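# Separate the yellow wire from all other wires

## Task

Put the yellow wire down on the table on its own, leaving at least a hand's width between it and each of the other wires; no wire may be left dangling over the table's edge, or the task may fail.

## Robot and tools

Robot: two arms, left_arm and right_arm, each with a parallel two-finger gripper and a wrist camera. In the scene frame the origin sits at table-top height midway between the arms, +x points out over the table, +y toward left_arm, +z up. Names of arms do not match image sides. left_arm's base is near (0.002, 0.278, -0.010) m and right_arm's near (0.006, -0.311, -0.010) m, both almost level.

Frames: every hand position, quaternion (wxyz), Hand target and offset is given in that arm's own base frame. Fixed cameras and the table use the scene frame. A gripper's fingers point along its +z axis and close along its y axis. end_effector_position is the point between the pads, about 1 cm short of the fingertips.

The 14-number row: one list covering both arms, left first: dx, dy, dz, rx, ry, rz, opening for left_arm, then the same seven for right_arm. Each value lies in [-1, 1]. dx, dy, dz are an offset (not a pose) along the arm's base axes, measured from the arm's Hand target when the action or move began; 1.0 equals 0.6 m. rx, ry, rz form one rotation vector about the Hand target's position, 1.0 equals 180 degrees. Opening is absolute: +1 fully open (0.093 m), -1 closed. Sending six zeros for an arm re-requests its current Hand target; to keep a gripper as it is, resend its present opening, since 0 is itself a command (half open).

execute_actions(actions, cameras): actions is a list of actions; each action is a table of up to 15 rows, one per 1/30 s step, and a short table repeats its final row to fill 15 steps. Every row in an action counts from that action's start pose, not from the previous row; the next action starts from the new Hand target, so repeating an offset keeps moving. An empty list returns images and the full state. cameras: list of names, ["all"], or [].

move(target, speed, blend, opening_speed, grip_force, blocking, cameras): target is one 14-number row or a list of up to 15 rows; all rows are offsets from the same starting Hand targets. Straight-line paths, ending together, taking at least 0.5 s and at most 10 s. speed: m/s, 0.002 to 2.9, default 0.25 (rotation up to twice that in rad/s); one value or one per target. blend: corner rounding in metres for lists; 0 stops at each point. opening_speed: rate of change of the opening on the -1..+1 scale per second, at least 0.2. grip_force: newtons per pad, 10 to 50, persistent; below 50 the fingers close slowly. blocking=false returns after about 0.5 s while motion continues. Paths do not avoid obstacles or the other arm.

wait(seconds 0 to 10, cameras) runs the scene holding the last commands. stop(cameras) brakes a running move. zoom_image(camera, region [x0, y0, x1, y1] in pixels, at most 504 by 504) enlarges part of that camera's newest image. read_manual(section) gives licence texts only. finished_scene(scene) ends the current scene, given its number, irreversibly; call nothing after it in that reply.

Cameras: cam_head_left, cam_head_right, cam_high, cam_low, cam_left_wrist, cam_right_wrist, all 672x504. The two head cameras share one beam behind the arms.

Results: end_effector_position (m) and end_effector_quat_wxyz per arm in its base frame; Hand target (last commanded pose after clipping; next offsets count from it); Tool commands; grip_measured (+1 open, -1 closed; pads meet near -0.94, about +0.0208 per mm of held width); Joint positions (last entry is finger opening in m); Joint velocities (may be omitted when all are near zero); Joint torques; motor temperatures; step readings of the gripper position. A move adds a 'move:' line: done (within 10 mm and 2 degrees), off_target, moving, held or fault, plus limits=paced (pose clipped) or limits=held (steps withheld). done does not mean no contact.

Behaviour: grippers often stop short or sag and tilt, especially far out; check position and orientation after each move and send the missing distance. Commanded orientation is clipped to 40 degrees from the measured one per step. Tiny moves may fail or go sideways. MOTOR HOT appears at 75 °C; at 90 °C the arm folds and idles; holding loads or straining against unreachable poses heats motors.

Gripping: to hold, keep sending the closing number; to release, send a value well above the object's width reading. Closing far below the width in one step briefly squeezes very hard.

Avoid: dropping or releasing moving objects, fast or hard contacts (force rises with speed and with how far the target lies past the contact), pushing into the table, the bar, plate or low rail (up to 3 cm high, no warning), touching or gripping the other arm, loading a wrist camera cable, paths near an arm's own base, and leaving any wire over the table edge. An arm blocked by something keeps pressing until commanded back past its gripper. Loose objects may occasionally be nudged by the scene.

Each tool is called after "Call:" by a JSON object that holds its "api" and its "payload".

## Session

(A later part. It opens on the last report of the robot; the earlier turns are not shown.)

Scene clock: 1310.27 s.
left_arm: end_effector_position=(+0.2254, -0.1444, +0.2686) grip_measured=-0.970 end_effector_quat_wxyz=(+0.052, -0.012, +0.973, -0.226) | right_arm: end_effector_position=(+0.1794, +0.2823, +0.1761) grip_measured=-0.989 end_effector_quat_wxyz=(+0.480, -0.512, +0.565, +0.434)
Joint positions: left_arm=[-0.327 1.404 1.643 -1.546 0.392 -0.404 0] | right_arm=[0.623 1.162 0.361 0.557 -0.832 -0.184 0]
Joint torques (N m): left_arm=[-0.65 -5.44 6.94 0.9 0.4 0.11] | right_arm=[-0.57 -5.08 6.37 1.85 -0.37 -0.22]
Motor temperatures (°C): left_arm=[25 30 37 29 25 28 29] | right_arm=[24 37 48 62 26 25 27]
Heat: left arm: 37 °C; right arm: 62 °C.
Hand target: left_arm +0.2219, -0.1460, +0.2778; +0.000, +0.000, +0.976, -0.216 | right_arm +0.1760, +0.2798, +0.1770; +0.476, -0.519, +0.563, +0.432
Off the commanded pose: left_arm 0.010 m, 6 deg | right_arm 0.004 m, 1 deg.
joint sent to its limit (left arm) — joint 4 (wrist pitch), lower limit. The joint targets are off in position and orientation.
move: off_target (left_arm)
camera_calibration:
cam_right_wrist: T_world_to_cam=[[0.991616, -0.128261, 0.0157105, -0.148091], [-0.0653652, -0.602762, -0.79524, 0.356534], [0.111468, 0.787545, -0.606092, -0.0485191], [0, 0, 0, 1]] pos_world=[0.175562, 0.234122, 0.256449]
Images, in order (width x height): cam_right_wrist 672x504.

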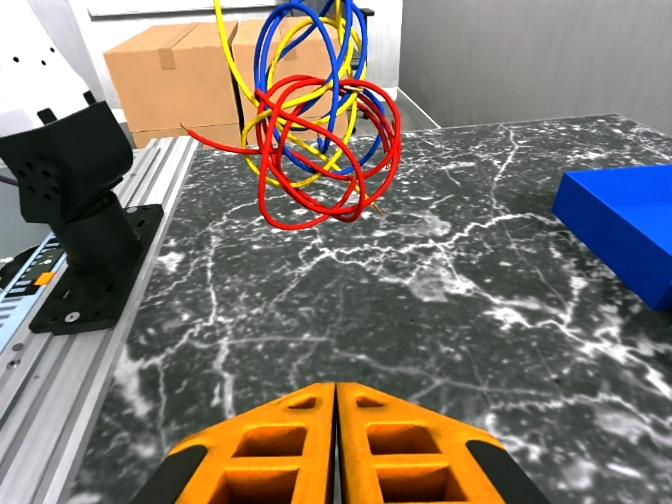

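Call:
{"api": "move", "payload": {"target": [0,0,0,0,0,0,-1,0.01,-0.05,0.125,-0.0554,0.0039,0,1.0], "speed": 0.2, "cameras": ["cam_right_wrist"]}}

Scene clock: 1317.53 s.
left_arm: end_effector_position=(+0.2254, -0.1444, +0.2686) grip_measured=-0.970 end_effector_quat_wxyz=(+0.052, -0.012, +0.973, -0.226) | right_arm: end_effector_position=(+0.1826, +0.2501, +0.2453) grip_measured=+1.000 end_effector_quat_wxyz=(+0.427, -0.549, +0.604, +0.389)
Joint positions: left_arm=[-0.327 1.404 1.643 -1.546 0.392 -0.404 0] | right_arm=[0.502 0.996 0.779 -0.346 -0.895 -0.456 0.093]
Joint torques (N m): left_arm=[-0.69 -5.45 6.98 0.89 0.38 0.11] | right_arm=[0.1 -2.15 9.78 1.75 -0.38 -0.28]
Motor temperatures (°C): left_arm=[25 30 37 29 25 28 29] | right_arm=[24 36 48 60 26 25 27]
Heat: left arm: 37 °C; right arm: 60 °C.
Hand target: left_arm +0.2219, -0.1460, +0.2778; +0.000, +0.000, +0.976, -0.216 | right_arm +0.1820, +0.2498, +0.2520; +0.426, -0.556, +0.602, +0.384
Off the commanded pose: left_arm 0.010 m, 6 deg | right_arm 0.007 m, 1 deg.
joint sent to its limit (left arm) — joint 4 (wrist pitch), lower limit. The joint targets are off in position and orientation.
move: off_target (left_arm)
camera_calibration:
cam_right_wrist: T_world_to_cam=[[0.992702, -0.119231, 0.0180562, -0.159408], [-0.0756802, -0.73255, -0.676493, 0.397569], [0.0938862, 0.67019, -0.736228, 0.0828843], [0, 0, 0, 1]] pos_world=[0.180551, 0.216684, 0.332852]
Images, in order (width x height): cam_right_wrist 672x504.

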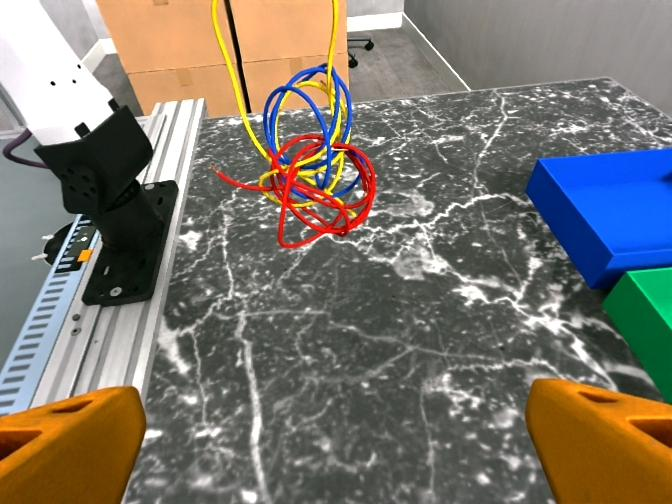

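Call:
{"api": "move", "payload": {"target": [[0,0,0,0,0,0,-1,0,0.3453,0.0467,0.0525,-0.0055,0,1.0],[0,0,0,0,0,0,-1,0,0.3453,0.0467,0.0525,-0.0055,0,-0.7]], "speed": [0.15,0.15], "opening_speed": 1.2, "cameras": ["cam_right_wrist"]}}

Scene clock: 1372.47 s.
left_arm: end_effector_position=(+0.2254, -0.1446, +0.2687) grip_measured=-0.970 end_effector_quat_wxyz=(+0.052, -0.012, +0.972, -0.227) | right_arm: end_effector_position=(+0.1765, +0.4501, +0.2602) grip_measured=-0.698 end_effector_quat_wxyz=(-0.453, +0.535, -0.577, -0.420)
Joint positions: left_arm=[-0.327 1.404 1.643 -1.546 0.393 -0.404 0] | right_arm=[1.051 1.547 1.075 0.207 -0.431 -0.113 0.012]
Joint torques (N m): left_arm=[-0.72 -5.41 6.99 0.87 0.39 0.11] | right_arm=[0.81 -5.9 9.73 3.11 -0.05 0.24]
Motor temperatures (°C): left_arm=[25 31 37 29 25 28 29] | right_arm=[24 33 54 55 26 25 26]
Heat: left arm: 37 °C; right arm: 55 °C.
Hand target: left_arm +0.2219, -0.1459, +0.2778; +0.000, +0.000, +0.976, -0.216 | right_arm +0.1820, +0.4570, +0.2800; -0.475, +0.522, -0.564, -0.428
Off the commanded pose: left_arm 0.010 m, 6 deg | right_arm 0.022 m, 3 deg.
joint sent to its limit (left arm) — joint 4 (wrist pitch), lower limit. The joint targets are off in position and orientation.
move: off_target (left_arm, right_arm); target 2's new opening was sent with right_arm's hand 0.022 m and 3 deg from that target
camera_calibration:
cam_right_wrist: T_world_to_cam=[[0.994623, -0.102188, 0.016814, -0.137574], [-0.0554587, -0.662678, -0.746848, 0.537023], [0.0874614, 0.7419, -0.664782, -0.0893894], [0, 0, 0, 1]] pos_world=[0.174435, 0.408133, 0.343964]
Images, in order (width x height): cam_right_wrist 672x504.

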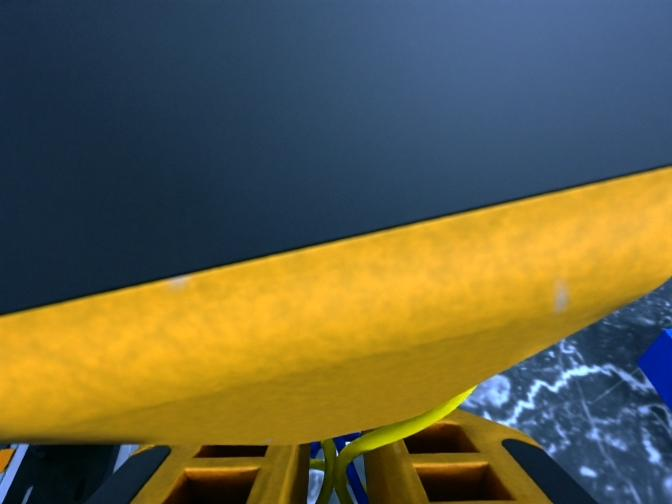

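Call:
{"api": "zoom_image", "payload": {"camera": "cam_right_wrist", "region": [220, 370, 500, 504]}}

Scaled by 1.800 from the camera's 672x504 image, which has a finer 960x720 frame.

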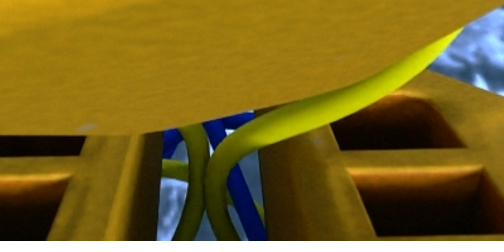

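Call:
{"api": "execute_actions", "payload": {"actions": [[[0,0,0.02,0,0,0,-1,0,0,-0.003,0,0,0,-0.75],[0,0,0.03,0,0,0,-1,0,0,-0.006,0,0,0,-0.8],[0,0,0.03,0,0,0,-1,0,0,-0.009,0,0,0,-0.85],[0,0,0,0,0,0,-1,0,0,-0.012,0,0,0,-0.85],[0,0,-0.03,0,0,0,-1,0,0,-0.015,0,0,0,-0.85],[0,0,-0.03,0,0,0,-1,0,0,-0.018,0,0,0,-0.85],[0,0,0.01,0,0,0,-1,0,0,-0.021,0,0,0,-0.85],[0,0,0.03,0,0,0,-1,0,0,-0.024,0,0,0,-0.85],[0,0,0.03,0,0,0,-1,0,0,-0.027,0,0,0,-0.85],[0,0,0.01,0,0,0,-1,0,0,-0.03,0,0,0,-0.85],[0,0,-0.03,0,0,0,-1,0,0,-0.033,0,0,0,-0.85],[0,0,-0.03,0,0,0,-1,0,0,-0.036,0,0,0,-0.85],[0,0,0,0,0,0,-1,0,0,-0.04,0,0,0,-0.85],[0,0,0.02,0,0,0,-1,0,0,-0.04,0,0,0,-0.85],[0,0,0.01,0,0,0,-1,0,0,-0.04,0,0,0,-0.85]],[[0,0,0.02,0,0,0,-1,0,0,-0.003,0,0,0,-0.85],[0,0,0.04,0,0,0,-1,0,0,-0.006,0,0,0,-0.85],[0,0,0.04,0,0,0,-1,0,0,-0.009,0,0,0,-0.85],[0,0,0,0,0,0,-1,0,0,-0.012,0,0,0,-0.85],[0,0,-0.03,0,0,0,-1,0,0,-0.015,0,0,0,-0.85],[0,0,-0.03,0,0,0,-1,0,0,-0.018,0,0,0,-0.85],[0,0,0.01,0,0,0,-1,0,0,-0.021,0,0,0,-0.85],[0,0,0.04,0,0,0,-1,0,0,-0.024,0,0,0,-0.85],[0,0,0.04,0,0,0,-1,0,0,-0.027,0,0,0,-0.85],[0,0,0.01,0,0,0,-1,0,0,-0.03,0,0,0,-0.85],[0,0,-0.03,0,0,0,-1,0,0,-0.033,0,0,0,-0.85],[0,0,-0.03,0,0,0,-1,0,0,-0.036,0,0,0,-0.85],[0,0,0,0,0,0,-1,0,0,-0.04,0,0,0,-0.85],[0,0,0.02,0,0,0,-1,0,0,-0.04,0,0,0,-0.85],[0,0,0.01,0,0,0,-1,0,0,-0.04,0,0,0,-0.85]]], "cameras": ["cam_right_wrist"]}}

Scene clock: 1408.93 s.
left_arm: end_effector_position=(+0.2236, -0.1424, +0.2738) grip_measured=-0.970 end_effector_quat_wxyz=(+0.057, -0.020, +0.971, -0.230) | right_arm: end_effector_position=(+0.1802, +0.4566, +0.2477) grip_measured=-0.848 end_effector_quat_wxyz=(+0.489, -0.525, +0.547, +0.431)
Joint positions: left_arm=[-0.321 1.391 1.653 -1.554 0.393 -0.419 0] | right_arm=[1.051 1.598 0.983 0.448 -0.431 -0.112 0.005]
Joint torques (N m): left_arm=[-0.66 -5.7 8.55 0.98 0.39 0.08] | right_arm=[0.8 -5.76 5.52 2.64 0 0.19]
Motor temperatures (°C): left_arm=[25 31 37 29 25 28 29] | right_arm=[24 35 55 61 26 25 26]
Heat: left arm: 37 °C; right arm: 61 °C.
Hand target: left_arm +0.2220, -0.1459, +0.2898; +0.000, +0.000, +0.976, -0.216 | right_arm +0.1820, +0.4570, +0.2320; +0.475, -0.522, +0.564, +0.428
Off the commanded pose: left_arm 0.017 m, 7 deg | right_arm 0.016 m, 3 deg.
joint sent to its limit (left arm) — joint 4 (wrist pitch), lower limit. The joint targets are off in position and orientation.
Step readings (end_effector_position of left_arm | right_arm):
0: (+0.2254, -0.1446, +0.2687) | (+0.1765, +0.4501, +0.2602)
1: (+0.2253, -0.1446, +0.2695) | (+0.1765, +0.4501, +0.2603)
2: (+0.2257, -0.1447, +0.2708) | (+0.1766, +0.4502, +0.2608)
4: (+0.2260, -0.1448, +0.2737) | (+0.1771, +0.4512, +0.2632)
8: (+0.2247, -0.1445, +0.2703) | (+0.1774, +0.4532, +0.2599)
15: (+0.2245, -0.1433, +0.2697) | (+0.1782, +0.4545, +0.2571)
16: (+0.2248, -0.1434, +0.2706) | (+0.1785, +0.4550, +0.2578)
17: (+0.2254, -0.1436, +0.2727) | (+0.1785, +0.4551, +0.2585)
19: (+0.2263, -0.1439, +0.2787) | (+0.1796, +0.4554, +0.2626)
23: (+0.2246, -0.1433, +0.2754) | (+0.1787, +0.4553, +0.2546)
30: (+0.2234, -0.1427, +0.2738) | (+0.1798, +0.4559, +0.2465)
camera_calibration:
cam_right_wrist: T_world_to_cam=[[0.992881, -0.10547, 0.0553512, -0.148042], [-0.0186122, -0.596369, -0.802495, 0.509028], [0.117649, 0.795752, -0.594086, -0.150289], [0, 0, 0, 1]] pos_world=[0.174143, 0.407547, 0.327402]
Images, in order (width x height): cam_right_wrist 672x504.

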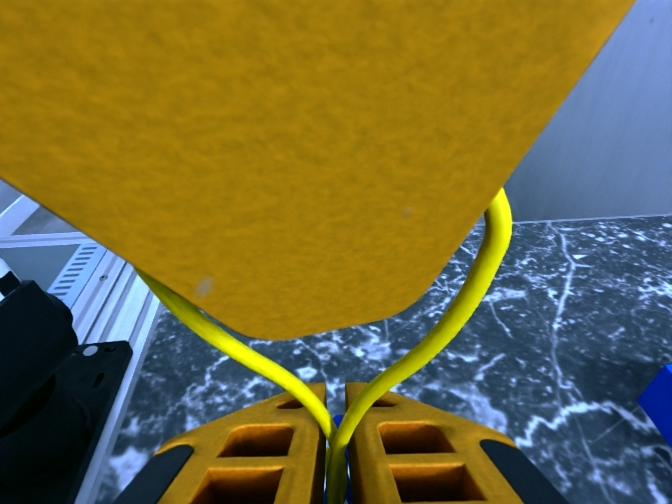

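Call:
{"api": "execute_actions", "payload": {"actions": [[[0,0,0.02,0,0,0,-1,0,0,-0.003,0,0,0,-0.85],[0,0,0.04,0,0,0,-1,0,0,-0.006,0,0,0,-0.85],[0,0,0.04,0,0,0,-1,0,0,-0.009,0,0,0,-0.85],[0,0,0,0,0,0,-1,0,0,-0.012,0,0,0,-0.85],[0,0,-0.03,0,0,0,-1,0,0,-0.015,0,0,0,-0.85],[0,0,-0.03,0,0,0,-1,0,0,-0.018,0,0,0,-0.85],[0,0,0.01,0,0,0,-1,0,0,-0.021,0,0,0,-0.85],[0,0,0.04,0,0,0,-1,0,0,-0.024,0,0,0,-0.85],[0,0,0.04,0,0,0,-1,0,0,-0.027,0,0,0,-0.85],[0,0,0.01,0,0,0,-1,0,0,-0.03,0,0,0,-0.85],[0,0,-0.03,0,0,0,-1,0,0,-0.033,0,0,0,-0.85],[0,0,-0.03,0,0,0,-1,0,0,-0.036,0,0,0,-0.85],[0,0,0,0,0,0,-1,0,0,-0.038,0,0,0,-0.85],[0,0,0.02,0,0,0,-1,0,0,-0.04,0,0,0,-0.85],[0,0,0,0,0,0,-1,0,0,-0.04,0,0,0,-0.85]],[[0,0,0.02,0,0,0,-1,0,0,-0.003,0,0,0,-0.85],[0,0,0.04,0,0,0,-1,0,0,-0.006,0,0,0,-0.85],[0,0,0.04,0,0,0,-1,0,0,-0.009,0,0,0,-0.85],[0,0,0,0,0,0,-1,0,0,-0.012,0,0,0,-0.85],[0,0,-0.03,0,0,0,-1,0,0,-0.015,0,0,0,-0.85],[0,0,-0.03,0,0,0,-1,0,0,-0.018,0,0,0,-0.85],[0,0,0.01,0,0,0,-1,0,0,-0.021,0,0,0,-0.85],[0,0,0.04,0,0,0,-1,0,0,-0.024,0,0,0,-0.85],[0,0,0.04,0,0,0,-1,0,0,-0.027,0,0,0,-0.85],[0,0,0.01,0,0,0,-1,0,0,-0.03,0,0,0,-0.85],[0,0,-0.03,0,0,0,-1,0,0,-0.033,0,0,0,-0.85],[0,0,-0.03,0,0,0,-1,0,0,-0.036,0,0,0,-0.85],[0,0,0,0,0,0,-1,0,0,-0.038,0,0,0,-0.85],[0,0,0.02,0,0,0,-1,0,0,-0.04,0,0,0,-0.85],[0,0,0,0,0,0,-1,0,0,-0.04,0,0,0,-0.85]],[[0,0,0.02,0,0,0,-1,0,0,-0.003,0,0,0,-0.85],[0,0,0.04,0,0,0,-1,0,0,-0.006,0,0,0,-0.85],[0,0,0.04,0,0,0,-1,0,0,-0.009,0,0,0,-0.85],[0,0,0,0,0,0,-1,0,0,-0.012,0,0,0,-0.85],[0,0,-0.03,0,0,0,-1,0,0,-0.015,0,0,0,-0.85],[0,0,-0.03,0,0,0,-1,0,0,-0.018,0,0,0,-0.85],[0,0,0.01,0,0,0,-1,0,0,-0.021,0,0,0,-0.85],[0,0,0.04,0,0,0,-1,0,0,-0.024,0,0,0,-0.85],[0,0,0.04,0,0,0,-1,0,0,-0.027,0,0,0,-0.85],[0,0,0.01,0,0,0,-1,0,0,-0.03,0,0,0,-0.85],[0,0,-0.03,0,0,0,-1,0,0,-0.033,0,0,0,-0.85],[0,0,-0.03,0,0,0,-1,0,0,-0.036,0,0,0,-0.85],[0,0,0,0,0,0,-1,0,0,-0.038,0,0,0,-0.85],[0,0,0.02,0,0,0,-1,0,0,-0.04,0,0,0,-0.85],[0,0,0,0,0,0,-1,0,0,-0.04,0,0,0,-0.85]]], "cameras": ["cam_right_wrist", "cam_low"]}}

Scene clock: 1441.90 s.
left_arm: end_effector_position=(+0.2199, -0.1429, +0.2777) grip_measured=-0.970 end_effector_quat_wxyz=(+0.058, -0.021, +0.971, -0.230) | right_arm: end_effector_position=(+0.1844, +0.4577, +0.1817) grip_measured=-0.848 end_effector_quat_wxyz=(+0.498, -0.521, +0.542, +0.432)
Joint positions: left_arm=[-0.329 1.384 1.663 -1.566 0.392 -0.429 0] | right_arm=[1.045 1.753 0.831 0.777 -0.43 -0.111 0.005]
Joint torques (N m): left_arm=[-0.66 -4.88 7.68 1.11 0.38 0.17] | right_arm=[0.91 -5.82 4.21 2.45 0.05 0.17]
Motor temperatures (°C): left_arm=[25 31 37 30 25 28 29] | right_arm=[24 36 51 62 26 25 26]
Heat: left arm: 37 °C; right arm: 62 °C.
Hand target: left_arm +0.2220, -0.1460, +0.2898; +0.000, +0.000, +0.976, -0.216 | right_arm +0.1820, +0.4570, +0.1600; +0.475, -0.522, +0.564, +0.428
Off the commanded pose: left_arm 0.013 m, 7 deg | right_arm 0.022 m, 4 deg.
joint read past its limit (left arm) — joint 4 (wrist pitch), lower limit.
joint sent to its limit (left arm) — joint 4 (wrist pitch), lower limit. The joint targets are off in position and orientation.
Step readings (end_effector_position of left_arm | right_arm):
0: (+0.2236, -0.1424, +0.2738) | (+0.1802, +0.4566, +0.2477)
1: (+0.2238, -0.1424, +0.2746) | (+0.1802, +0.4564, +0.2474)
2: (+0.2244, -0.1426, +0.2767) | (+0.1802, +0.4565, +0.2480)
4: (+0.2249, -0.1428, +0.2814) | (+0.1816, +0.4559, +0.2520)
8: (+0.2231, -0.1425, +0.2781) | (+0.1821, +0.4554, +0.2435)
15: (+0.2223, -0.1425, +0.2790) | (+0.1823, +0.4556, +0.2270)
16: (+0.2220, -0.1432, +0.2795) | (+0.1823, +0.4557, +0.2238)
17: (+0.2221, -0.1436, +0.2807) | (+0.1825, +0.4558, +0.2210)
19: (+0.2229, -0.1439, +0.2851) | (+0.1827, +0.4562, +0.2189)
23: (+0.2215, -0.1435, +0.2802) | (+0.1825, +0.4558, +0.2103)
30: (+0.2208, -0.1433, +0.2797) | (+0.1835, +0.4561, +0.1991)
31: (+0.2210, -0.1433, +0.2801) | (+0.1836, +0.4563, +0.1984)
32: (+0.2212, -0.1434, +0.2809) | (+0.1837, +0.4565, +0.1989)
34: (+0.2219, -0.1436, +0.2844) | (+0.1840, +0.4571, +0.2007)
38: (+0.2205, -0.1432, +0.2787) | (+0.1837, +0.4565, +0.1915)
45: (+0.2199, -0.1429, +0.2777) | (+0.1840, +0.4571, +0.1799)
camera_calibration:
cam_right_wrist: T_world_to_cam=[[0.991522, -0.113166, 0.0638624, -0.146195], [-0.0138683, -0.580819, -0.813914, 0.450961], [0.1292, 0.806128, -0.577464, -0.200786], [0, 0, 0, 1]] pos_world=[0.177151, 0.407242, 0.260433]
Images, in order (width x height): cam_low 672x504, cam_right_wrist 672x504.

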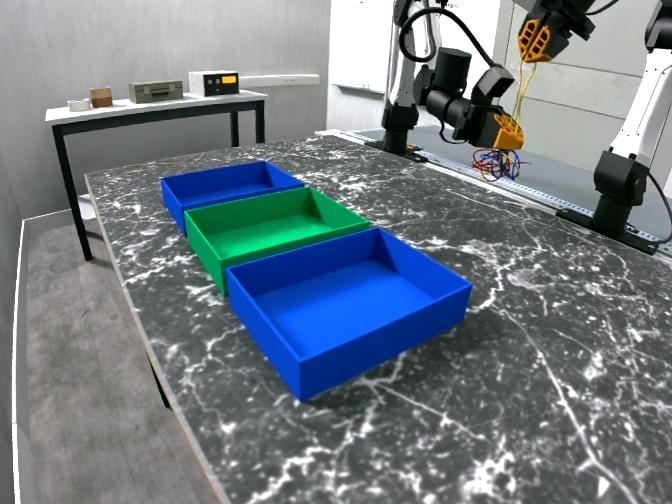

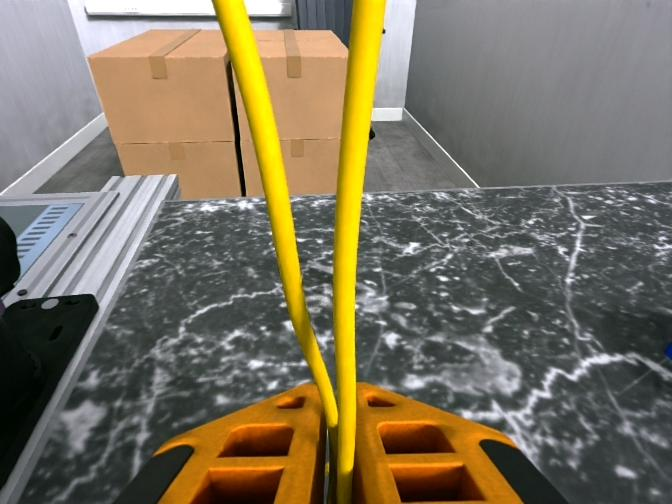

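Call:
{"api": "execute_actions", "payload": {"actions": [[[0,0,0.02,-0.01,0,0,-1,0,0,-0.003,0,0,0,-0.85],[0,0,0.04,-0.02,0,0,-1,0,0,-0.006,0,0,0,-0.85],[0,0,0.04,-0.03,0,0,-1,0,0,-0.009,0,0,0,-0.85],[0,0,0,-0.04,0,0,-1,0,0,-0.012,0,0,0,-0.85],[0,0,-0.02,-0.05,0,0,-1,0,0,-0.015,0,0,0,-0.85],[0,0,-0.02,-0.06,0,0,-1,0,0,-0.018,0,0,0,-0.85],[0,0,0.02,-0.07,0,0,-1,0,0,-0.021,0,0,0,-0.85],[0,0,0.05,-0.08,0,0,-1,0,0,-0.024,0,0,0,-0.85],[0,0,0.05,-0.09,0,0,-1,0,0,-0.027,0,0,0,-0.85],[0,0,0.01,-0.1,0,0,-1,0,0,-0.03,0,0,0,-0.85],[0,0,-0.01,-0.11,0,0,-1,0,0,-0.03,0,0,0,-0.85],[0,0,-0.01,-0.11,0,0,-1,0,0,-0.03,0,0,0,-0.85],[0,0,0.02,-0.11,0,0,-1,0,0,-0.03,0,0,0,-0.85],[0,0,0.03,-0.11,0,0,-1,0,0,-0.03,0,0,0,-0.85],[0,0,0.02,-0.11,0,0,-1,0,0,-0.03,0,0,0,-0.85]],[[0,0,0.02,0,0,0,-1,0,0,-0.003,0,0,0,-0.85],[0,0,0.04,0,0,0,-1,0,0,-0.006,0,0,0,-0.85],[0,0,0.04,0,0,0,-1,0,0,-0.009,0,0,0,-0.85],[0,0,0,0,0,0,-1,0,0,-0.012,0,0,0,-0.85],[0,0,-0.03,0,0,0,-1,0,0,-0.015,0,0,0,-0.85],[0,0,-0.03,0,0,0,-1,0,0,-0.018,0,0,0,-0.85],[0,0,0.01,0,0,0,-1,0,0,-0.021,0,0,0,-0.85],[0,0,0.04,0,0,0,-1,0,0,-0.024,0,0,0,-0.85],[0,0,0.04,0,0,0,-1,0,0,-0.027,0,0,0,-0.85],[0,0,0.01,0,0,0,-1,0,0,-0.03,0,0,0,-0.85],[0,0,-0.03,0,0,0,-1,0,0,-0.03,0,0,0,-0.85],[0,0,-0.03,0,0,0,-1,0,0,-0.03,0,0,0,-0.85],[0,0,0.01,0,0,0,-1,0,0,-0.03,0,0,0,-0.85],[0,0,0.03,0,0,0,-1,0,0,-0.03,0,0,0,-0.85],[0,0,0.02,0,0,0,-1,0,0,-0.03,0,0,0,-0.85]],[[0,0,0.02,0,0,0,-1,0,0,-0.003,0,0,0,-0.85],[0,0,0.04,0,0,0,-1,0,0,-0.006,0,0,0,-0.85],[0,0,0.04,0,0,0,-1,0,0,-0.009,0,0,0,-0.85],[0,0,0,0,0,0,-1,0,0,-0.012,0,0,0,-0.85],[0,0,-0.03,0,0,0,-1,0,0,-0.015,0,0,0,-0.85],[0,0,-0.03,0,0,0,-1,0,0,-0.018,0,0,0,-0.85],[0,0,0.01,0,0,0,-1,0,0,-0.021,0,0,0,-0.85],[0,0,0.04,0,0,0,-1,0,0,-0.024,0,0,0,-0.85],[0,0,0.04,0,0,0,-1,0,0,-0.027,0,0,0,-0.85],[0,0,0.01,0,0,0,-1,0,0,-0.03,0,0,0,-0.85],[0,0,-0.03,0,0,0,-1,0,0,-0.03,0,0,0,-0.85],[0,0,-0.03,0,0,0,-1,0,0,-0.03,0,0,0,-0.85],[0,0,0.01,0,0,0,-1,0,0,-0.03,0,0,0,-0.85],[0,0,0.03,0,0,0,-1,0,0,-0.03,0,0,0,-0.85],[0,0,0.02,0,0,0,-1,0,0,-0.03,0,0,0,-0.85]]], "cameras": ["cam_right_wrist", "cam_low"]}}

Scene clock: 1485.40 s.
left_arm: end_effector_position=(+0.2205, -0.1400, +0.2938) grip_measured=-0.970 end_effector_quat_wxyz=(+0.032, -0.044, +0.931, -0.360) | right_arm: end_effector_position=(+0.1853, +0.4577, +0.1624) grip_measured=-0.848 end_effector_quat_wxyz=(+0.545, -0.505, +0.501, +0.444)
Joint positions: left_arm=[-0.134 1.367 1.614 -1.579 0.706 -0.317 0] | right_arm=[1.043 1.9 0.758 1.128 -0.43 -0.111 0.005]
Joint torques (N m): left_arm=[-0.01 -6.86 10.1 1.13 0.99 0.1] | right_arm=[0.83 -4.79 2.88 1.22 0.04 0.15]
Motor temperatures (°C): left_arm=[25 31 37 30 25 28 29] | right_arm=[24 36 47 57 26 25 26]
Heat: left arm: 37 °C; right arm: 57 °C.
Hand target: left_arm +0.2219, -0.1460, +0.3258; +0.000, +0.000, +0.925, -0.381 | right_arm +0.1820, +0.4570, +0.1060; +0.476, -0.522, +0.564, +0.428
Off the commanded pose: left_arm 0.033 m, 7 deg | right_arm 0.057 m, 11 deg.
joint read past its limit (left arm) — joint 4 (wrist pitch), lower limit.
joint sent to its limit (left arm) — joint 4 (wrist pitch), lower limit. The joint targets are off in position and orientation.
Step readings (end_effector_position of left_arm | right_arm):
0: (+0.2199, -0.1429, +0.2777) | (+0.1844, +0.4577, +0.1817)
1: (+0.2201, -0.1430, +0.2783) | (+0.1843, +0.4576, +0.1807)
2: (+0.2203, -0.1431, +0.2795) | (+0.1843, +0.4576, +0.1808)
4: (+0.2226, -0.1414, +0.2825) | (+0.1846, +0.4581, +0.1834)
8: (+0.2247, -0.1349, +0.2784) | (+0.1844, +0.4576, +0.1750)
15: (+0.2257, -0.1308, +0.2791) | (+0.1848, +0.4584, +0.1713)
16: (+0.2254, -0.1320, +0.2801) | (+0.1849, +0.4585, +0.1726)
17: (+0.2249, -0.1333, +0.2820) | (+0.1850, +0.4587, +0.1741)
19: (+0.2241, -0.1361, +0.2857) | (+0.1853, +0.4593, +0.1769)
23: (+0.2211, -0.1386, +0.2826) | (+0.1847, +0.4581, +0.1687)
30: (+0.2204, -0.1395, +0.2829) | (+0.1849, +0.4585, +0.1635)
31: (+0.2207, -0.1395, +0.2849) | (+0.1849, +0.4586, +0.1648)
32: (+0.2214, -0.1396, +0.2874) | (+0.1850, +0.4587, +0.1668)
34: (+0.2228, -0.1398, +0.2939) | (+0.1859, +0.4589, +0.1696)
38: (+0.2208, -0.1399, +0.2914) | (+0.1854, +0.4579, +0.1624)
45: (+0.2199, -0.1399, +0.2917) | (+0.1853, +0.4577, +0.1598)
camera_calibration:
cam_right_wrist: T_world_to_cam=[[0.985434, -0.124858, 0.115458, -0.147799], [0.0408359, -0.485331, -0.873376, 0.391103], [0.165084, 0.865369, -0.473163, -0.262751], [0, 0, 0, 1]] pos_world=[0.173051, 0.398737, 0.23432]
Images, in order (width x height): cam_low 672x504, cam_right_wrist 672x504.

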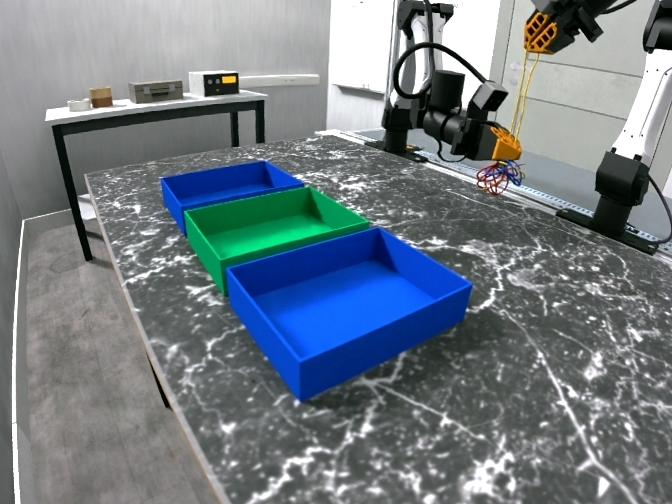

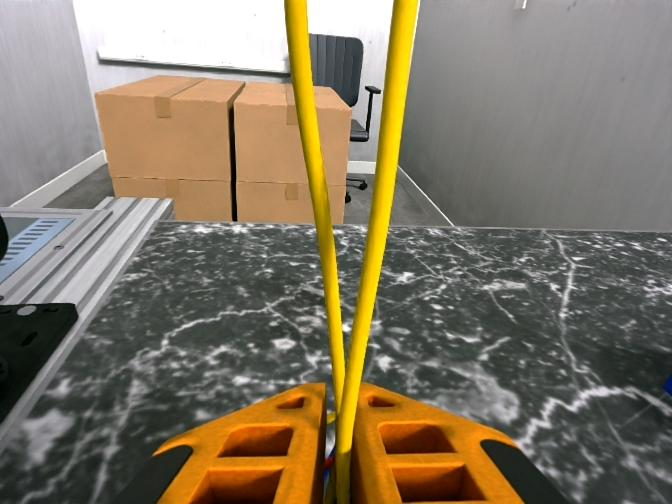

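Call:
{"api": "execute_actions", "payload": {"actions": [[[0,0,0.02,0,0,0,-1,0,0,0,0,0,0,-0.85],[0,0,0.04,0,0,0,-1,0,0,0,0,0,0,-0.85],[0,0,0.04,0,0,0,-1,0,0,0,0,0,0,-0.85],[0,0,0,0,0,0,-1,0,0,0,0,0,0,-0.85],[0,0,-0.03,0,0,0,-1,0,0,-0.005,0,0,0,-0.85],[0,0,-0.03,0,0,0,-1,0,0,-0.005,0,0,0,-0.85],[0,0,0.01,0,0,0,-1,0,0,-0.005,0,0,0,-0.85],[0,0,0.04,0,0,0,-1,0,0,-0.005,0,0,0,-0.85],[0,0,0.04,0,0,0,-1,0,0,-0.01,0,0,0,-0.85],[0,0,0.01,0,0,0,-1,0,0,-0.01,0,0,0,-0.85],[0,0,-0.03,0,0,0,-1,0,0,-0.01,0,0,0,-0.85],[0,0,-0.03,0,0,0,-1,0,0,-0.01,0,0,0,-0.85],[0,0,0.01,0,0,0,-1,0,0,-0.01,0,0,0,-0.85],[0,0,0.03,0,0,0,-1,0,0,-0.01,0,0,0,-0.85],[0,0,0.02,0,0,0,-1,0,0,-0.01,0,0,0,-0.85]],[[0,0,0.02,0,0,0,-1,0,0,0,0,0,0,-0.85],[0,0,0.03,0,0,0,-1,0,0,0,0,0,0,-0.85],[0,0,0.03,0,0,0,-1,0,0,0,0,0,0,-0.85],[0,0,-0.01,0,0,0,-1,0,0,0,0,0,0,-0.85],[0,0,-0.04,0,0,0,-1,0,0,0,0,0,0,-0.85],[0,0,-0.04,0,0,0,-1,0,0,0,0,0,0,-0.85],[0,0,0,0,0,0,-1,0,0,0,0,0,0,-0.85],[0,0,0.03,0,0,0,-1,0,0,0,0,0,0,-0.85],[0,0,0.03,0,0,0,-1,0,0,0,0,0,0,-0.85],[0,0,-0.01,0,0,0,-1,0,0,0,0,0,0,-0.85],[0,0,-0.04,0,0,0,-1,0,0,0,0,0,0,-0.85],[0,0,-0.04,0,0,0,-1,0,0,0,0,0,0,-0.85],[0,0,0,0,0,0,-1,0,0,0,0,0,0,-0.85],[0,0,0.01,0,0,0,-1,0,0,0,0,0,0,-0.85],[0,0,0.01,0,0,0,-1,0,0,0,0,0,0,-0.85]]], "cameras": ["cam_right_wrist", "cam_head_left", "cam_low"]}}

Scene clock: 1557.27 s.
left_arm: end_effector_position=(+0.2217, -0.1401, +0.3083) grip_measured=-0.970 end_effector_quat_wxyz=(+0.050, -0.055, +0.928, -0.365) | right_arm: end_effector_position=(+0.1834, +0.4539, +0.1694) grip_measured=-0.848 end_effector_quat_wxyz=(+0.566, -0.496, +0.481, +0.450)
Joint positions: left_arm=[-0.134 1.356 1.659 -1.579 0.706 -0.361 0] | right_arm=[1.043 1.917 0.733 1.235 -0.428 -0.108 0.005]
Joint torques (N m): left_arm=[0.05 -6.68 10.81 1.19 1.02 0.13] | right_arm=[0.8 -4.89 2.61 0.53 0.05 0.16]
Motor temperatures (°C): left_arm=[25 33 40 32 27 28 29] | right_arm=[24 35 44 47 26 25 26]
Heat: left arm: 40 °C; right arm: 47 °C.
Hand target: left_arm +0.2219, -0.1460, +0.3438; +0.000, +0.000, +0.925, -0.381 | right_arm +0.1820, +0.4570, +0.1000; +0.476, -0.522, +0.564, +0.428
Off the commanded pose: left_arm 0.036 m, 9 deg | right_arm 0.069 m, 15 deg.
joint read past its limit (left arm) — joint 4 (wrist pitch), lower limit.
joint sent to its limit (left arm) — joint 4 (wrist pitch), lower limit. The joint targets are off in position and orientation.
Step readings (end_effector_position of left_arm | right_arm):
0: (+0.2205, -0.1400, +0.2938) | (+0.1853, +0.4577, +0.1624)
1: (+0.2208, -0.1400, +0.2946) | (+0.1853, +0.4577, +0.1626)
2: (+0.2215, -0.1401, +0.2971) | (+0.1853, +0.4577, +0.1639)
4: (+0.2224, -0.1402, +0.3033) | (+0.1853, +0.4577, +0.1684)
8: (+0.2211, -0.1401, +0.2998) | (+0.1845, +0.4564, +0.1649)
15: (+0.2209, -0.1400, +0.3021) | (+0.1841, +0.4555, +0.1664)
16: (+0.2215, -0.1401, +0.3042) | (+0.1841, +0.4555, +0.1677)
17: (+0.2221, -0.1402, +0.3068) | (+0.1841, +0.4555, +0.1690)
19: (+0.2227, -0.1403, +0.3113) | (+0.1841, +0.4553, +0.1726)
23: (+0.2214, -0.1401, +0.3054) | (+0.1835, +0.4542, +0.1673)
30: (+0.2212, -0.1401, +0.3062) | (+0.1834, +0.4540, +0.1669)
camera_calibration:
cam_right_wrist: T_world_to_cam=[[0.981498, -0.133768, 0.136998, -0.14604], [0.0659972, -0.435303, -0.897862, 0.372226], [0.17974, 0.890291, -0.418421, -0.279157], [0, 0, 0, 1]] pos_world=[0.168948, 0.391026, 0.237409]
Images, in order (width x height): cam_head_left 672x504, cam_low 672x504, cam_right_wrist 672x504.

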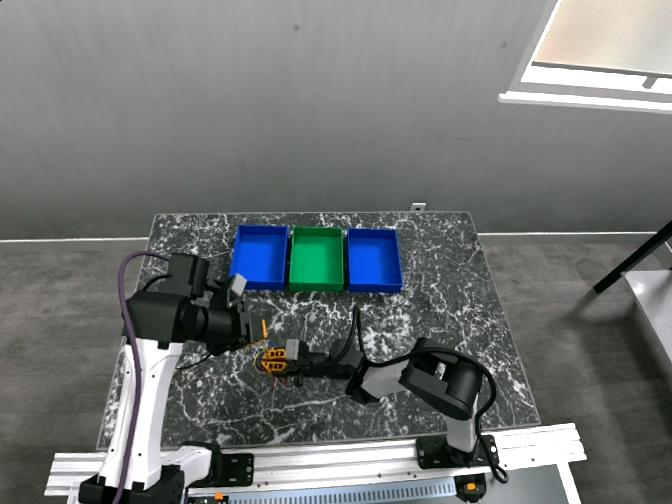

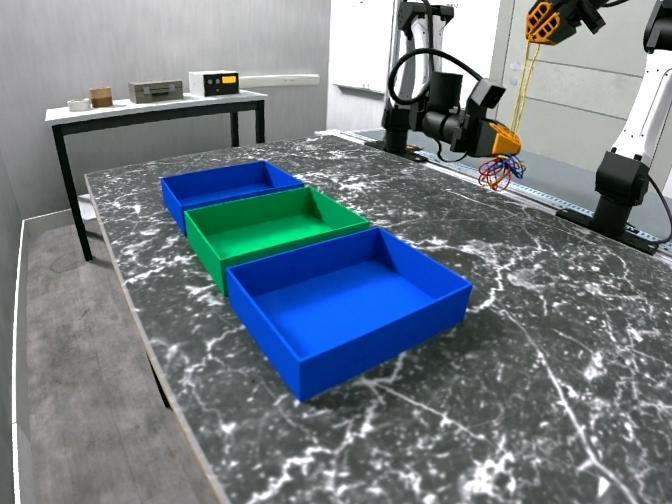

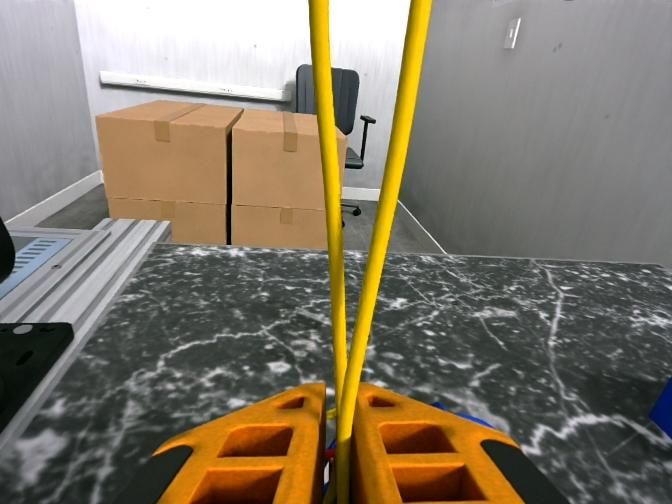

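Call:
{"api": "zoom_image", "payload": {"camera": "cam_low", "region": [430, 20, 580, 200]}}

Call:
{"api": "zoom_image", "payload": {"camera": "cam_right_wrist", "region": [240, 340, 450, 504]}}

Scaled by 2.800 from the camera's 672x504 image, which has a finer 960x720 frame.

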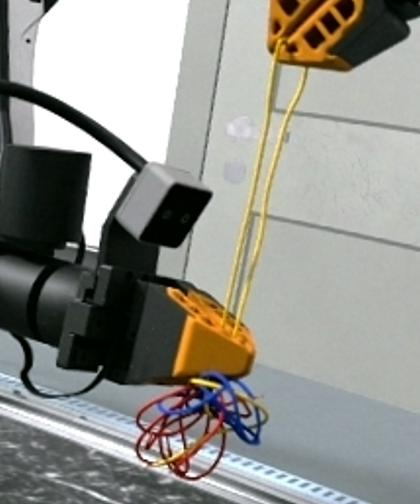

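Scaled by 2.400 from the camera's 672x504 image, which has a finer 960x720 frame.

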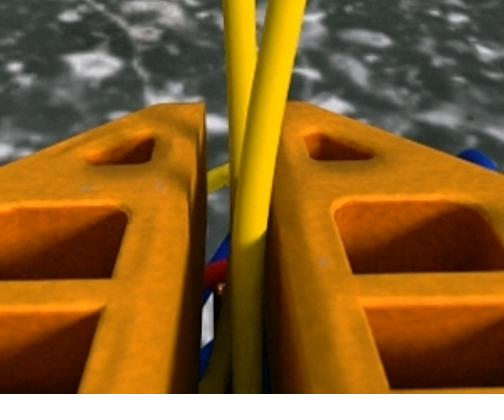

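Call:
{"api": "execute_actions", "payload": {"actions": [[[0,0,-0.02,0,0,0,-1,0,0,0.01,0,0,0,-0.85],[0,0,-0.04,0,0,0,-1,0,0,0.02,0,0,0,-0.85],[0,0,-0.06,0,0,0,-1,0,0,0.03,0,0,0,-0.85],[0,0,-0.08,0,0,0,-1,0,0,0.04,0,0,0,-0.85],[0,0,-0.1,0,0,0,-1,0,0,0.05,0,0,0,-0.85],[0,0,-0.1,0,0,0,-1,0,0,0.05,0,0,0,-0.85],[0,0,-0.1,0,0,0,-1,0,0,0.05,0,0,0,-0.85],[0,0,-0.08,0,0,0,-1,0,0,0.04,0,0,0,-0.85],[0,0,-0.06,0,0,0,-1,0,0,0.03,0,0,0,-0.85],[0,0,-0.03,0,0,0,-1,0,0,0.015,0,0,0,-0.85],[0,0,0,0,0,0,-1,0,0,0,0,0,0,-0.85],[0,0,0.02,0,0,0,-1,0,0,0,0,0,0,-0.85],[0,0,0.03,0,0,0,-1,0,0,0,0,0,0,-0.85],[0,0,0.02,0,0,0,-1,0,0,0,0,0,0,-0.85],[0,0,0,0,0,0,-1,0,0,0,0,0,0,-0.85]],[[0,0,-0.02,0,0,0,-1,0,0,0.01,0,0,0,-0.85],[0,0,-0.04,0,0,0,-1,0,0,0.02,0,0,0,-0.85],[0,0,-0.06,0,0,0,-1,0,0,0.03,0,0,0,-0.85],[0,0,-0.08,0,0,0,-1,0,0,0.04,0,0,0,-0.85],[0,0,-0.1,0,0,0,-1,0,0,0.05,0,0,0,-0.85],[0,0,-0.1,0,0,0,-1,0,0,0.05,0,0,0,-0.85],[0,0,-0.1,0,0,0,-1,0,0,0.05,0,0,0,-0.85],[0,0,-0.08,0,0,0,-1,0,0,0.04,0,0,0,-0.85],[0,0,-0.06,0,0,0,-1,0,0,0.03,0,0,0,-0.85],[0,0,-0.03,0,0,0,-1,0,0,0.015,0,0,0,-0.85],[0,0,0,0,0,0,-1,0,0,0,0,0,0,-0.85],[0,0,0.03,0,0,0,-1,0,0,0,0,0,0,-0.85],[0,0,0.04,0,0,0,-1,0,0,0,0,0,0,-0.85],[0,0,0.02,0,0,0,-1,0,0,0,0,0,0,-0.85],[0,0,0,0,0,0,-1,0,0,0,0,0,0,-0.85]]], "cameras": ["cam_right_wrist"]}}

Scene clock: 1623.27 s.
left_arm: end_effector_position=(+0.2210, -0.1420, +0.3171) grip_measured=-0.970 end_effector_quat_wxyz=(+0.060, -0.049, +0.924, -0.374) | right_arm: end_effector_position=(+0.1859, +0.4582, +0.1713) grip_measured=-0.848 end_effector_quat_wxyz=(+0.562, -0.496, +0.485, +0.451)
Joint positions: left_arm=[-0.134 1.35 1.68 -1.579 0.721 -0.362 0] | right_arm=[1.043 1.915 0.758 1.199 -0.428 -0.103 0.005]
Joint torques (N m): left_arm=[0.13 -5.65 9.25 1.25 0.9 0.11] | right_arm=[0.87 -4.62 2.02 0.72 0.07 0.11]
Motor temperatures (°C): left_arm=[25 33 43 32 27 28 29] | right_arm=[24 35 42 41 26 25 26]
Heat: left arm: 43 °C; right arm: 42 °C.
Hand target: left_arm +0.2220, -0.1460, +0.3438; +0.000, +0.000, +0.925, -0.381 | right_arm +0.1820, +0.4570, +0.1000; +0.475, -0.522, +0.564, +0.428
Off the commanded pose: left_arm 0.027 m, 9 deg | right_arm 0.071 m, 14 deg.
joint read past its limit (left arm) — joint 4 (wrist pitch), lower limit.
joint sent to its limit (left arm) — joint 4 (wrist pitch), lower limit. The joint targets are off in position and orientation.
Step readings (end_effector_position of left_arm | right_arm):
0: (+0.2217, -0.1401, +0.3083) | (+0.1834, +0.4539, +0.1694)
1: (+0.2217, -0.1401, +0.3083) | (+0.1834, +0.4539, +0.1694)
2: (+0.2216, -0.1401, +0.3079) | (+0.1834, +0.4538, +0.1698)
4: (+0.2199, -0.1401, +0.3009) | (+0.1833, +0.4538, +0.1664)
8: (+0.2171, -0.1410, +0.2813) | (+0.1830, +0.4531, +0.1469)
15: (+0.2229, -0.1417, +0.3126) | (+0.1853, +0.4571, +0.1666)
16: (+0.2218, -0.1416, +0.3144) | (+0.1852, +0.4571, +0.1688)
17: (+0.2209, -0.1415, +0.3138) | (+0.1852, +0.4571, +0.1693)
19: (+0.2189, -0.1414, +0.3048) | (+0.1850, +0.4566, +0.1666)
23: (+0.2168, -0.1420, +0.2822) | (+0.1846, +0.4560, +0.1449)
30: (+0.2228, -0.1422, +0.3147) | (+0.1860, +0.4584, +0.1649)
camera_calibration:
cam_right_wrist: T_world_to_cam=[[0.982781, -0.132552, 0.12873, -0.147599], [0.0575343, -0.442529, -0.894907, 0.379941], [0.175588, 0.886904, -0.427282, -0.278787], [0, 0, 0, 1]] pos_world=[0.17215, 0.395828, 0.239891]
Images, in order (width x height): cam_right_wrist 672x504.

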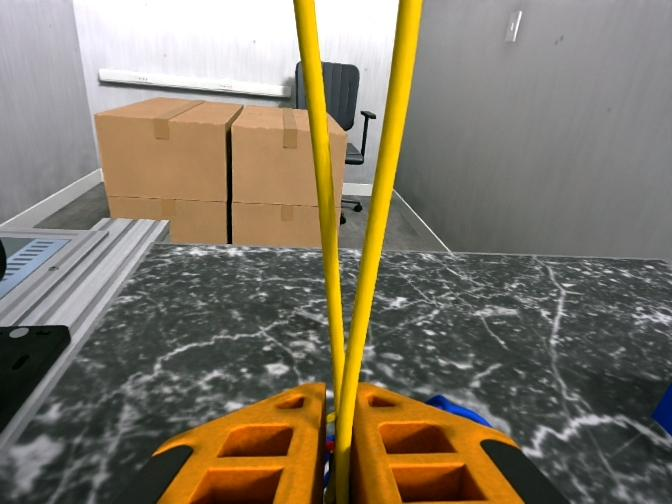

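Call:
{"api": "execute_actions", "payload": {"actions": [[[0,0,-0.03,0,0,0,-1,0,0,0.01,0,0,0,-0.85],[0,0,-0.06,0,0,0,-1,0,0,0.02,0,0,0,-0.85],[0,0,-0.1,0,0,0,-1,0,0,0.03,0,0,0,-0.85],[0,0,-0.13,0,0,0,-1,0,0,0.04,0,0,0,-0.85]],[[0,0,0.03,0,0,0,-1,0,0,-0.01,0,0,0,-0.85],[0,0,0.06,0,0,0,-1,0,0,-0.02,0,0,0,-0.85],[0,0,0.1,0,0,0,-1,0,0,-0.03,0,0,0,-0.85],[0,0,0.137,0,0,0,-1,0,0,-0.04,0,0,0,-0.85]],[[0,0,-0.03,0,0,0,-1,0,0,0.01,0,0,0,-0.85],[0,0,-0.06,0,0,0,-1,0,0,0.02,0,0,0,-0.85],[0,0,-0.1,0,0,0,-1,0,0,0.03,0,0,0,-0.85],[0,0,-0.13,0,0,0,-1,0,0,0.04,0,0,0,-0.85]],[[0,0,0.03,0,0,0,-1,0,0,-0.01,0,0,0,-0.85],[0,0,0.06,0,0,0,-1,0,0,-0.02,0,0,0,-0.85],[0,0,0.1,0,0,0,-1,0,0,-0.03,0,0,0,-0.85],[0,0,0.137,0,0,0,-1,0,0,-0.04,0,0,0,-0.85]],[[0,0,-0.03,0,0,0,-1,0,0,0.01,0,0,0,-0.85],[0,0,-0.06,0,0,0,-1,0,0,0.02,0,0,0,-0.85],[0,0,-0.1,0,0,0,-1,0,0,0.03,0,0,0,-0.85],[0,0,-0.13,0,0,0,-1,0,0,0.04,0,0,0,-0.85]],[[0,0,0.03,0,0,0,-1,0,0,-0.01,0,0,0,-0.85],[0,0,0.06,0,0,0,-1,0,0,-0.02,0,0,0,-0.85],[0,0,0.1,0,0,0,-1,0,0,-0.03,0,0,0,-0.85],[0,0,0.137,0,0,0,-1,0,0,-0.04,0,0,0,-0.85]]], "cameras": ["cam_right_wrist"]}}

Scene clock: 1670.47 s.
left_arm: end_effector_position=(+0.2200, -0.1434, +0.3293) grip_measured=-0.970 end_effector_quat_wxyz=(+0.071, -0.056, +0.919, -0.384) | right_arm: end_effector_position=(+0.1866, +0.4575, +0.1643) grip_measured=-0.848 end_effector_quat_wxyz=(+0.559, -0.496, +0.489, +0.449)
Joint positions: left_arm=[-0.134 1.341 1.713 -1.578 0.733 -0.396 0] | right_arm=[1.042 1.93 0.752 1.21 -0.427 -0.103 0.004]
Joint torques (N m): left_arm=[0.24 -4.82 10.04 1.32 0.83 0.14] | right_arm=[0.76 -5.94 2.02 0.74 0.06 0.07]
Heat: left arm: 44 °C; right arm: 41 °C.
Hand target: left_arm +0.2219, -0.1460, +0.3564; +0.000, +0.000, +0.925, -0.381 | right_arm +0.1820, +0.4570, +0.1000; +0.475, -0.522, +0.564, +0.428
Off the commanded pose: left_arm 0.027 m, 10 deg | right_arm 0.064 m, 13 deg.
joint read past its limit (left arm) — joint 4 (wrist pitch), lower limit.
joint sent to its limit (left arm) — joint 4 (wrist pitch), lower limit. The joint targets are off in position and orientation.
Step readings (end_effector_position of left_arm | right_arm):
0: (+0.2210, -0.1420, +0.3171) | (+0.1859, +0.4582, +0.1713)
1: (+0.2209, -0.1419, +0.3163) | (+0.1859, +0.4582, +0.1713)
2: (+0.2202, -0.1419, +0.3129) | (+0.1858, +0.4580, +0.1703)
4: (+0.2165, -0.1424, +0.2968) | (+0.1861, +0.4570, +0.1598)
8: (+0.2158, -0.1431, +0.2634) | (+0.1851, +0.4553, +0.1355)
15: (+0.2173, -0.1435, +0.2597) | (+0.1844, +0.4540, +0.1241)
16: (+0.2173, -0.1435, +0.2597) | (+0.1844, +0.4540, +0.1240)
17: (+0.2177, -0.1435, +0.2616) | (+0.1844, +0.4540, +0.1240)
19: (+0.2212, -0.1438, +0.2758) | (+0.1850, +0.4551, +0.1263)
23: (+0.2206, -0.1432, +0.3106) | (+0.1875, +0.4593, +0.1543)
30: (+0.2195, -0.1429, +0.3202) | (+0.1867, +0.4579, +0.1669)
31: (+0.2195, -0.1429, +0.3198) | (+0.1865, +0.4576, +0.1665)
32: (+0.2189, -0.1428, +0.3169) | (+0.1865, +0.4576, +0.1668)
34: (+0.2156, -0.1431, +0.3002) | (+0.1863, +0.4573, +0.1592)
38: (+0.2163, -0.1434, +0.2670) | (+0.1855, +0.4560, +0.1359)
45: (+0.2176, -0.1437, +0.2640) | (+0.1847, +0.4544, +0.1223)
46: (+0.2176, -0.1437, +0.2640) | (+0.1847, +0.4544, +0.1222)
47: (+0.2184, -0.1438, +0.2660) | (+0.1847, +0.4544, +0.1222)
49: (+0.2214, -0.1440, +0.2795) | (+0.1853, +0.4555, +0.1252)
53: (+0.2211, -0.1433, +0.3143) | (+0.1878, +0.4597, +0.1550)
60: (+0.2202, -0.1430, +0.3241) | (+0.1866, +0.4578, +0.1653)
61: (+0.2200, -0.1430, +0.3233) | (+0.1866, +0.4577, +0.1662)
62: (+0.2192, -0.1429, +0.3206) | (+0.1865, +0.4576, +0.1672)
64: (+0.2163, -0.1432, +0.3035) | (+0.1864, +0.4573, +0.1597)
68: (+0.2167, -0.1435, +0.2711) | (+0.1856, +0.4560, +0.1363)
75: (+0.2181, -0.1437, +0.2681) | (+0.1848, +0.4545, +0.1229)
76: (+0.2181, -0.1437, +0.2681) | (+0.1848, +0.4545, +0.1228)
77: (+0.2187, -0.1438, +0.2697) | (+0.1848, +0.4545, +0.1228)
79: (+0.2222, -0.1441, +0.2842) | (+0.1852, +0.4552, +0.1247)
83: (+0.2211, -0.1436, +0.3203) | (+0.1873, +0.4589, +0.1508)
90: (+0.2200, -0.1434, +0.3293) | (+0.1869, +0.4581, +0.1643)
camera_calibration:
cam_right_wrist: T_world_to_cam=[[0.983096, -0.134038, 0.124727, -0.146107], [0.0516306, -0.450629, -0.891217, 0.377609], [0.175663, 0.882591, -0.436091, -0.277874], [0, 0, 0, 1]] pos_world=[0.172953, 0.395827, 0.233576]
Images, in order (width x height): cam_right_wrist 672x504.

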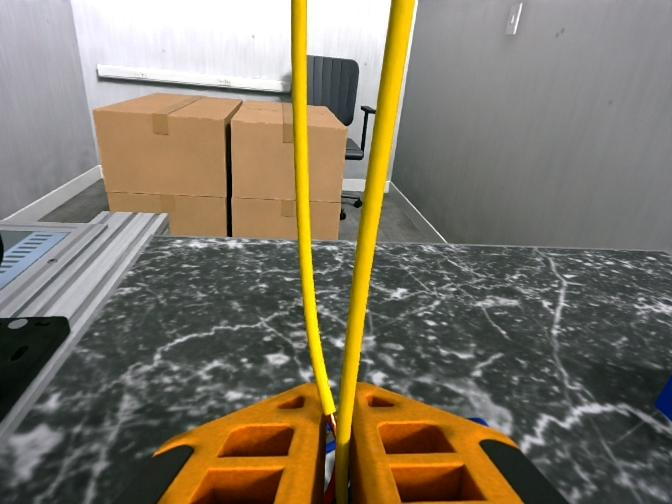

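Call:
{"api": "zoom_image", "payload": {"camera": "cam_right_wrist", "region": [250, 350, 430, 504]}}

Scaled by 2.800 from the camera's 672x504 image, which has a finer 960x720 frame.

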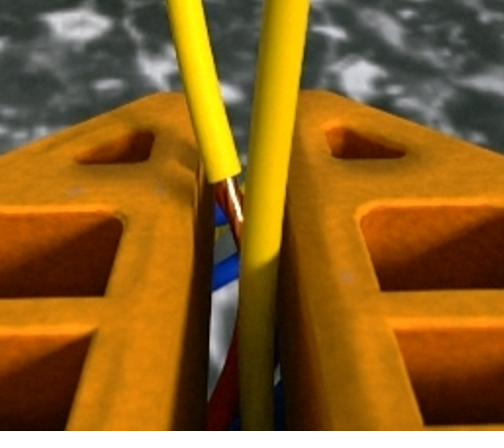

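Call:
{"api": "execute_actions", "payload": {"actions": [[[0,0,-0.03,0,0,0,-1,0,0,0.01,0,0,0,-0.85],[0,0,-0.06,0,0,0,-1,0,0,0.02,0,0,0,-0.85],[0,0,-0.1,0,0,0,-1,0,0,0.03,0,0,0,-0.85],[0,0,-0.13,0,0,0,-1,0,0,0.04,0,0,0,-0.85]],[[0,0,0.03,0,0,0,-1,0,0,-0.01,0,0,0,-0.85],[0,0,0.06,0,0,0,-1,0,0,-0.02,0,0,0,-0.85],[0,0,0.1,0,0,0,-1,0,0,-0.03,0,0,0,-0.85],[0,0,0.135,0,0,0,-1,0,0,-0.04,0,0,0,-0.85]],[[0,0,-0.03,0,0,0,-1,0,0,0.01,0,0,0,-0.85],[0,0,-0.06,0,0,0,-1,0,0,0.02,0,0,0,-0.85],[0,0,-0.1,0,0,0,-1,0,0,0.03,0,0,0,-0.85],[0,0,-0.13,0,0,0,-1,0,0,0.04,0,0,0,-0.85]],[[0,0,0.03,0,0,0,-1,0,0,-0.01,0,0,0,-0.85],[0,0,0.06,0,0,0,-1,0,0,-0.02,0,0,0,-0.85],[0,0,0.1,0,0,0,-1,0,0,-0.03,0,0,0,-0.85],[0,0,0.135,0,0,0,-1,0,0,-0.04,0,0,0,-0.85]]], "cameras": ["cam_right_wrist", "cam_low"]}}

Scene clock: 1731.33 s.
left_arm: end_effector_position=(+0.2211, -0.1436, +0.3342) grip_measured=-0.970 end_effector_quat_wxyz=(+0.076, -0.059, +0.917, -0.387) | right_arm: end_effector_position=(+0.1867, +0.4576, +0.1645) grip_measured=-0.848 end_effector_quat_wxyz=(+0.560, -0.496, +0.488, +0.449)
Joint positions: left_arm=[-0.134 1.342 1.731 -1.578 0.734 -0.41 0] | right_arm=[1.042 1.932 0.752 1.214 -0.427 -0.103 0.004]
Joint torques (N m): left_arm=[0.34 -4.98 10.02 1.34 0.84 0.13] | right_arm=[0.76 -5.86 1.85 0.75 0 0.07]
Heat: left arm: 47 °C; right arm: 40 °C.
Hand target: left_arm +0.2219, -0.1459, +0.3624; +0.000, +0.000, +0.925, -0.381 | right_arm +0.1820, +0.4570, +0.1000; +0.476, -0.522, +0.564, +0.428
Off the commanded pose: left_arm 0.028 m, 11 deg | right_arm 0.065 m, 14 deg.
joint read past its limit (left arm) — joint 4 (wrist pitch), lower limit.
joint sent to its limit (left arm) — joint 4 (wrist pitch), lower limit. The joint targets are off in position and orientation.
Step readings (end_effector_position of left_arm | right_arm):
0: (+0.2200, -0.1434, +0.3293) | (+0.1866, +0.4575, +0.1643)
1: (+0.2200, -0.1434, +0.3289) | (+0.1866, +0.4575, +0.1643)
2: (+0.2196, -0.1433, +0.3260) | (+0.1865, +0.4575, +0.1641)
4: (+0.2159, -0.1436, +0.3085) | (+0.1863, +0.4571, +0.1569)
8: (+0.2167, -0.1439, +0.2753) | (+0.1857, +0.4560, +0.1329)
15: (+0.2178, -0.1440, +0.2725) | (+0.1847, +0.4544, +0.1205)
16: (+0.2181, -0.1441, +0.2722) | (+0.1847, +0.4543, +0.1203)
17: (+0.2186, -0.1441, +0.2745) | (+0.1847, +0.4543, +0.1203)
19: (+0.2223, -0.1445, +0.2896) | (+0.1853, +0.4553, +0.1229)
23: (+0.2217, -0.1437, +0.3229) | (+0.1879, +0.4598, +0.1530)
30: (+0.2207, -0.1435, +0.3316) | (+0.1869, +0.4581, +0.1643)
31: (+0.2206, -0.1435, +0.3307) | (+0.1869, +0.4580, +0.1651)
32: (+0.2199, -0.1433, +0.3277) | (+0.1867, +0.4577, +0.1644)
34: (+0.2168, -0.1436, +0.3115) | (+0.1865, +0.4574, +0.1563)
38: (+0.2170, -0.1438, +0.2786) | (+0.1858, +0.4563, +0.1336)
45: (+0.2181, -0.1440, +0.2755) | (+0.1850, +0.4547, +0.1207)
46: (+0.2182, -0.1440, +0.2759) | (+0.1850, +0.4547, +0.1206)
47: (+0.2189, -0.1441, +0.2779) | (+0.1850, +0.4547, +0.1206)
49: (+0.2223, -0.1444, +0.2914) | (+0.1854, +0.4554, +0.1228)
53: (+0.2222, -0.1438, +0.3250) | (+0.1878, +0.4595, +0.1522)
60: (+0.2211, -0.1436, +0.3342) | (+0.1870, +0.4581, +0.1643)
camera_calibration:
cam_right_wrist: T_world_to_cam=[[0.982868, -0.134725, 0.125776, -0.146055], [0.0526778, -0.448607, -0.892175, 0.376809], [0.176622, 0.883516, -0.433825, -0.278845], [0, 0, 0, 1]] pos_world=[0.172954, 0.395726, 0.23358]
Images, in order (width x height): cam_low 672x504, cam_right_wrist 672x504.

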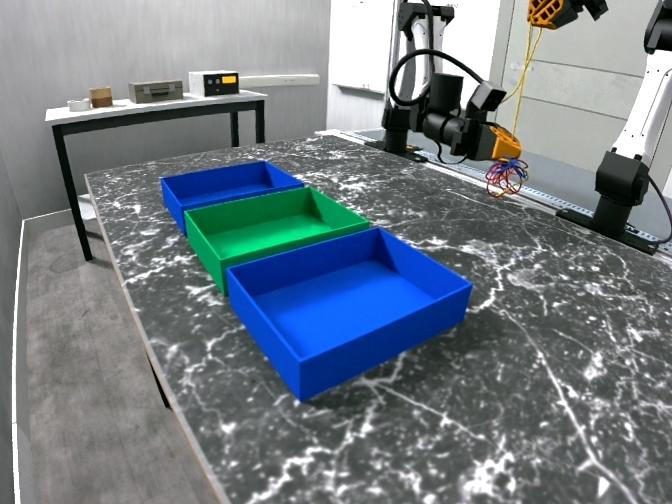

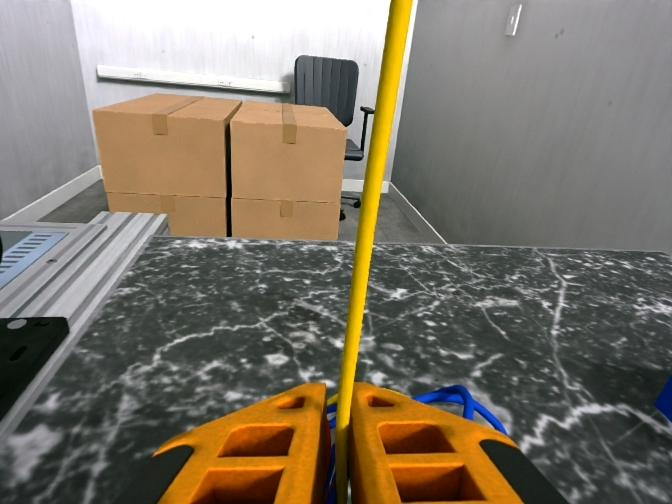

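Call:
{"api": "zoom_image", "payload": {"camera": "cam_low", "region": [430, 0, 610, 210]}}

Scaled by 2.400 from the camera's 672x504 image, which has a finer 960x720 frame.

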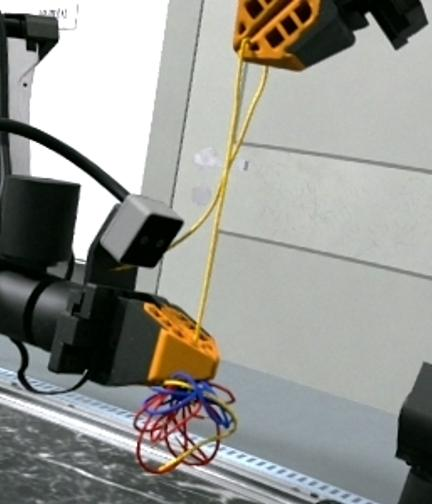

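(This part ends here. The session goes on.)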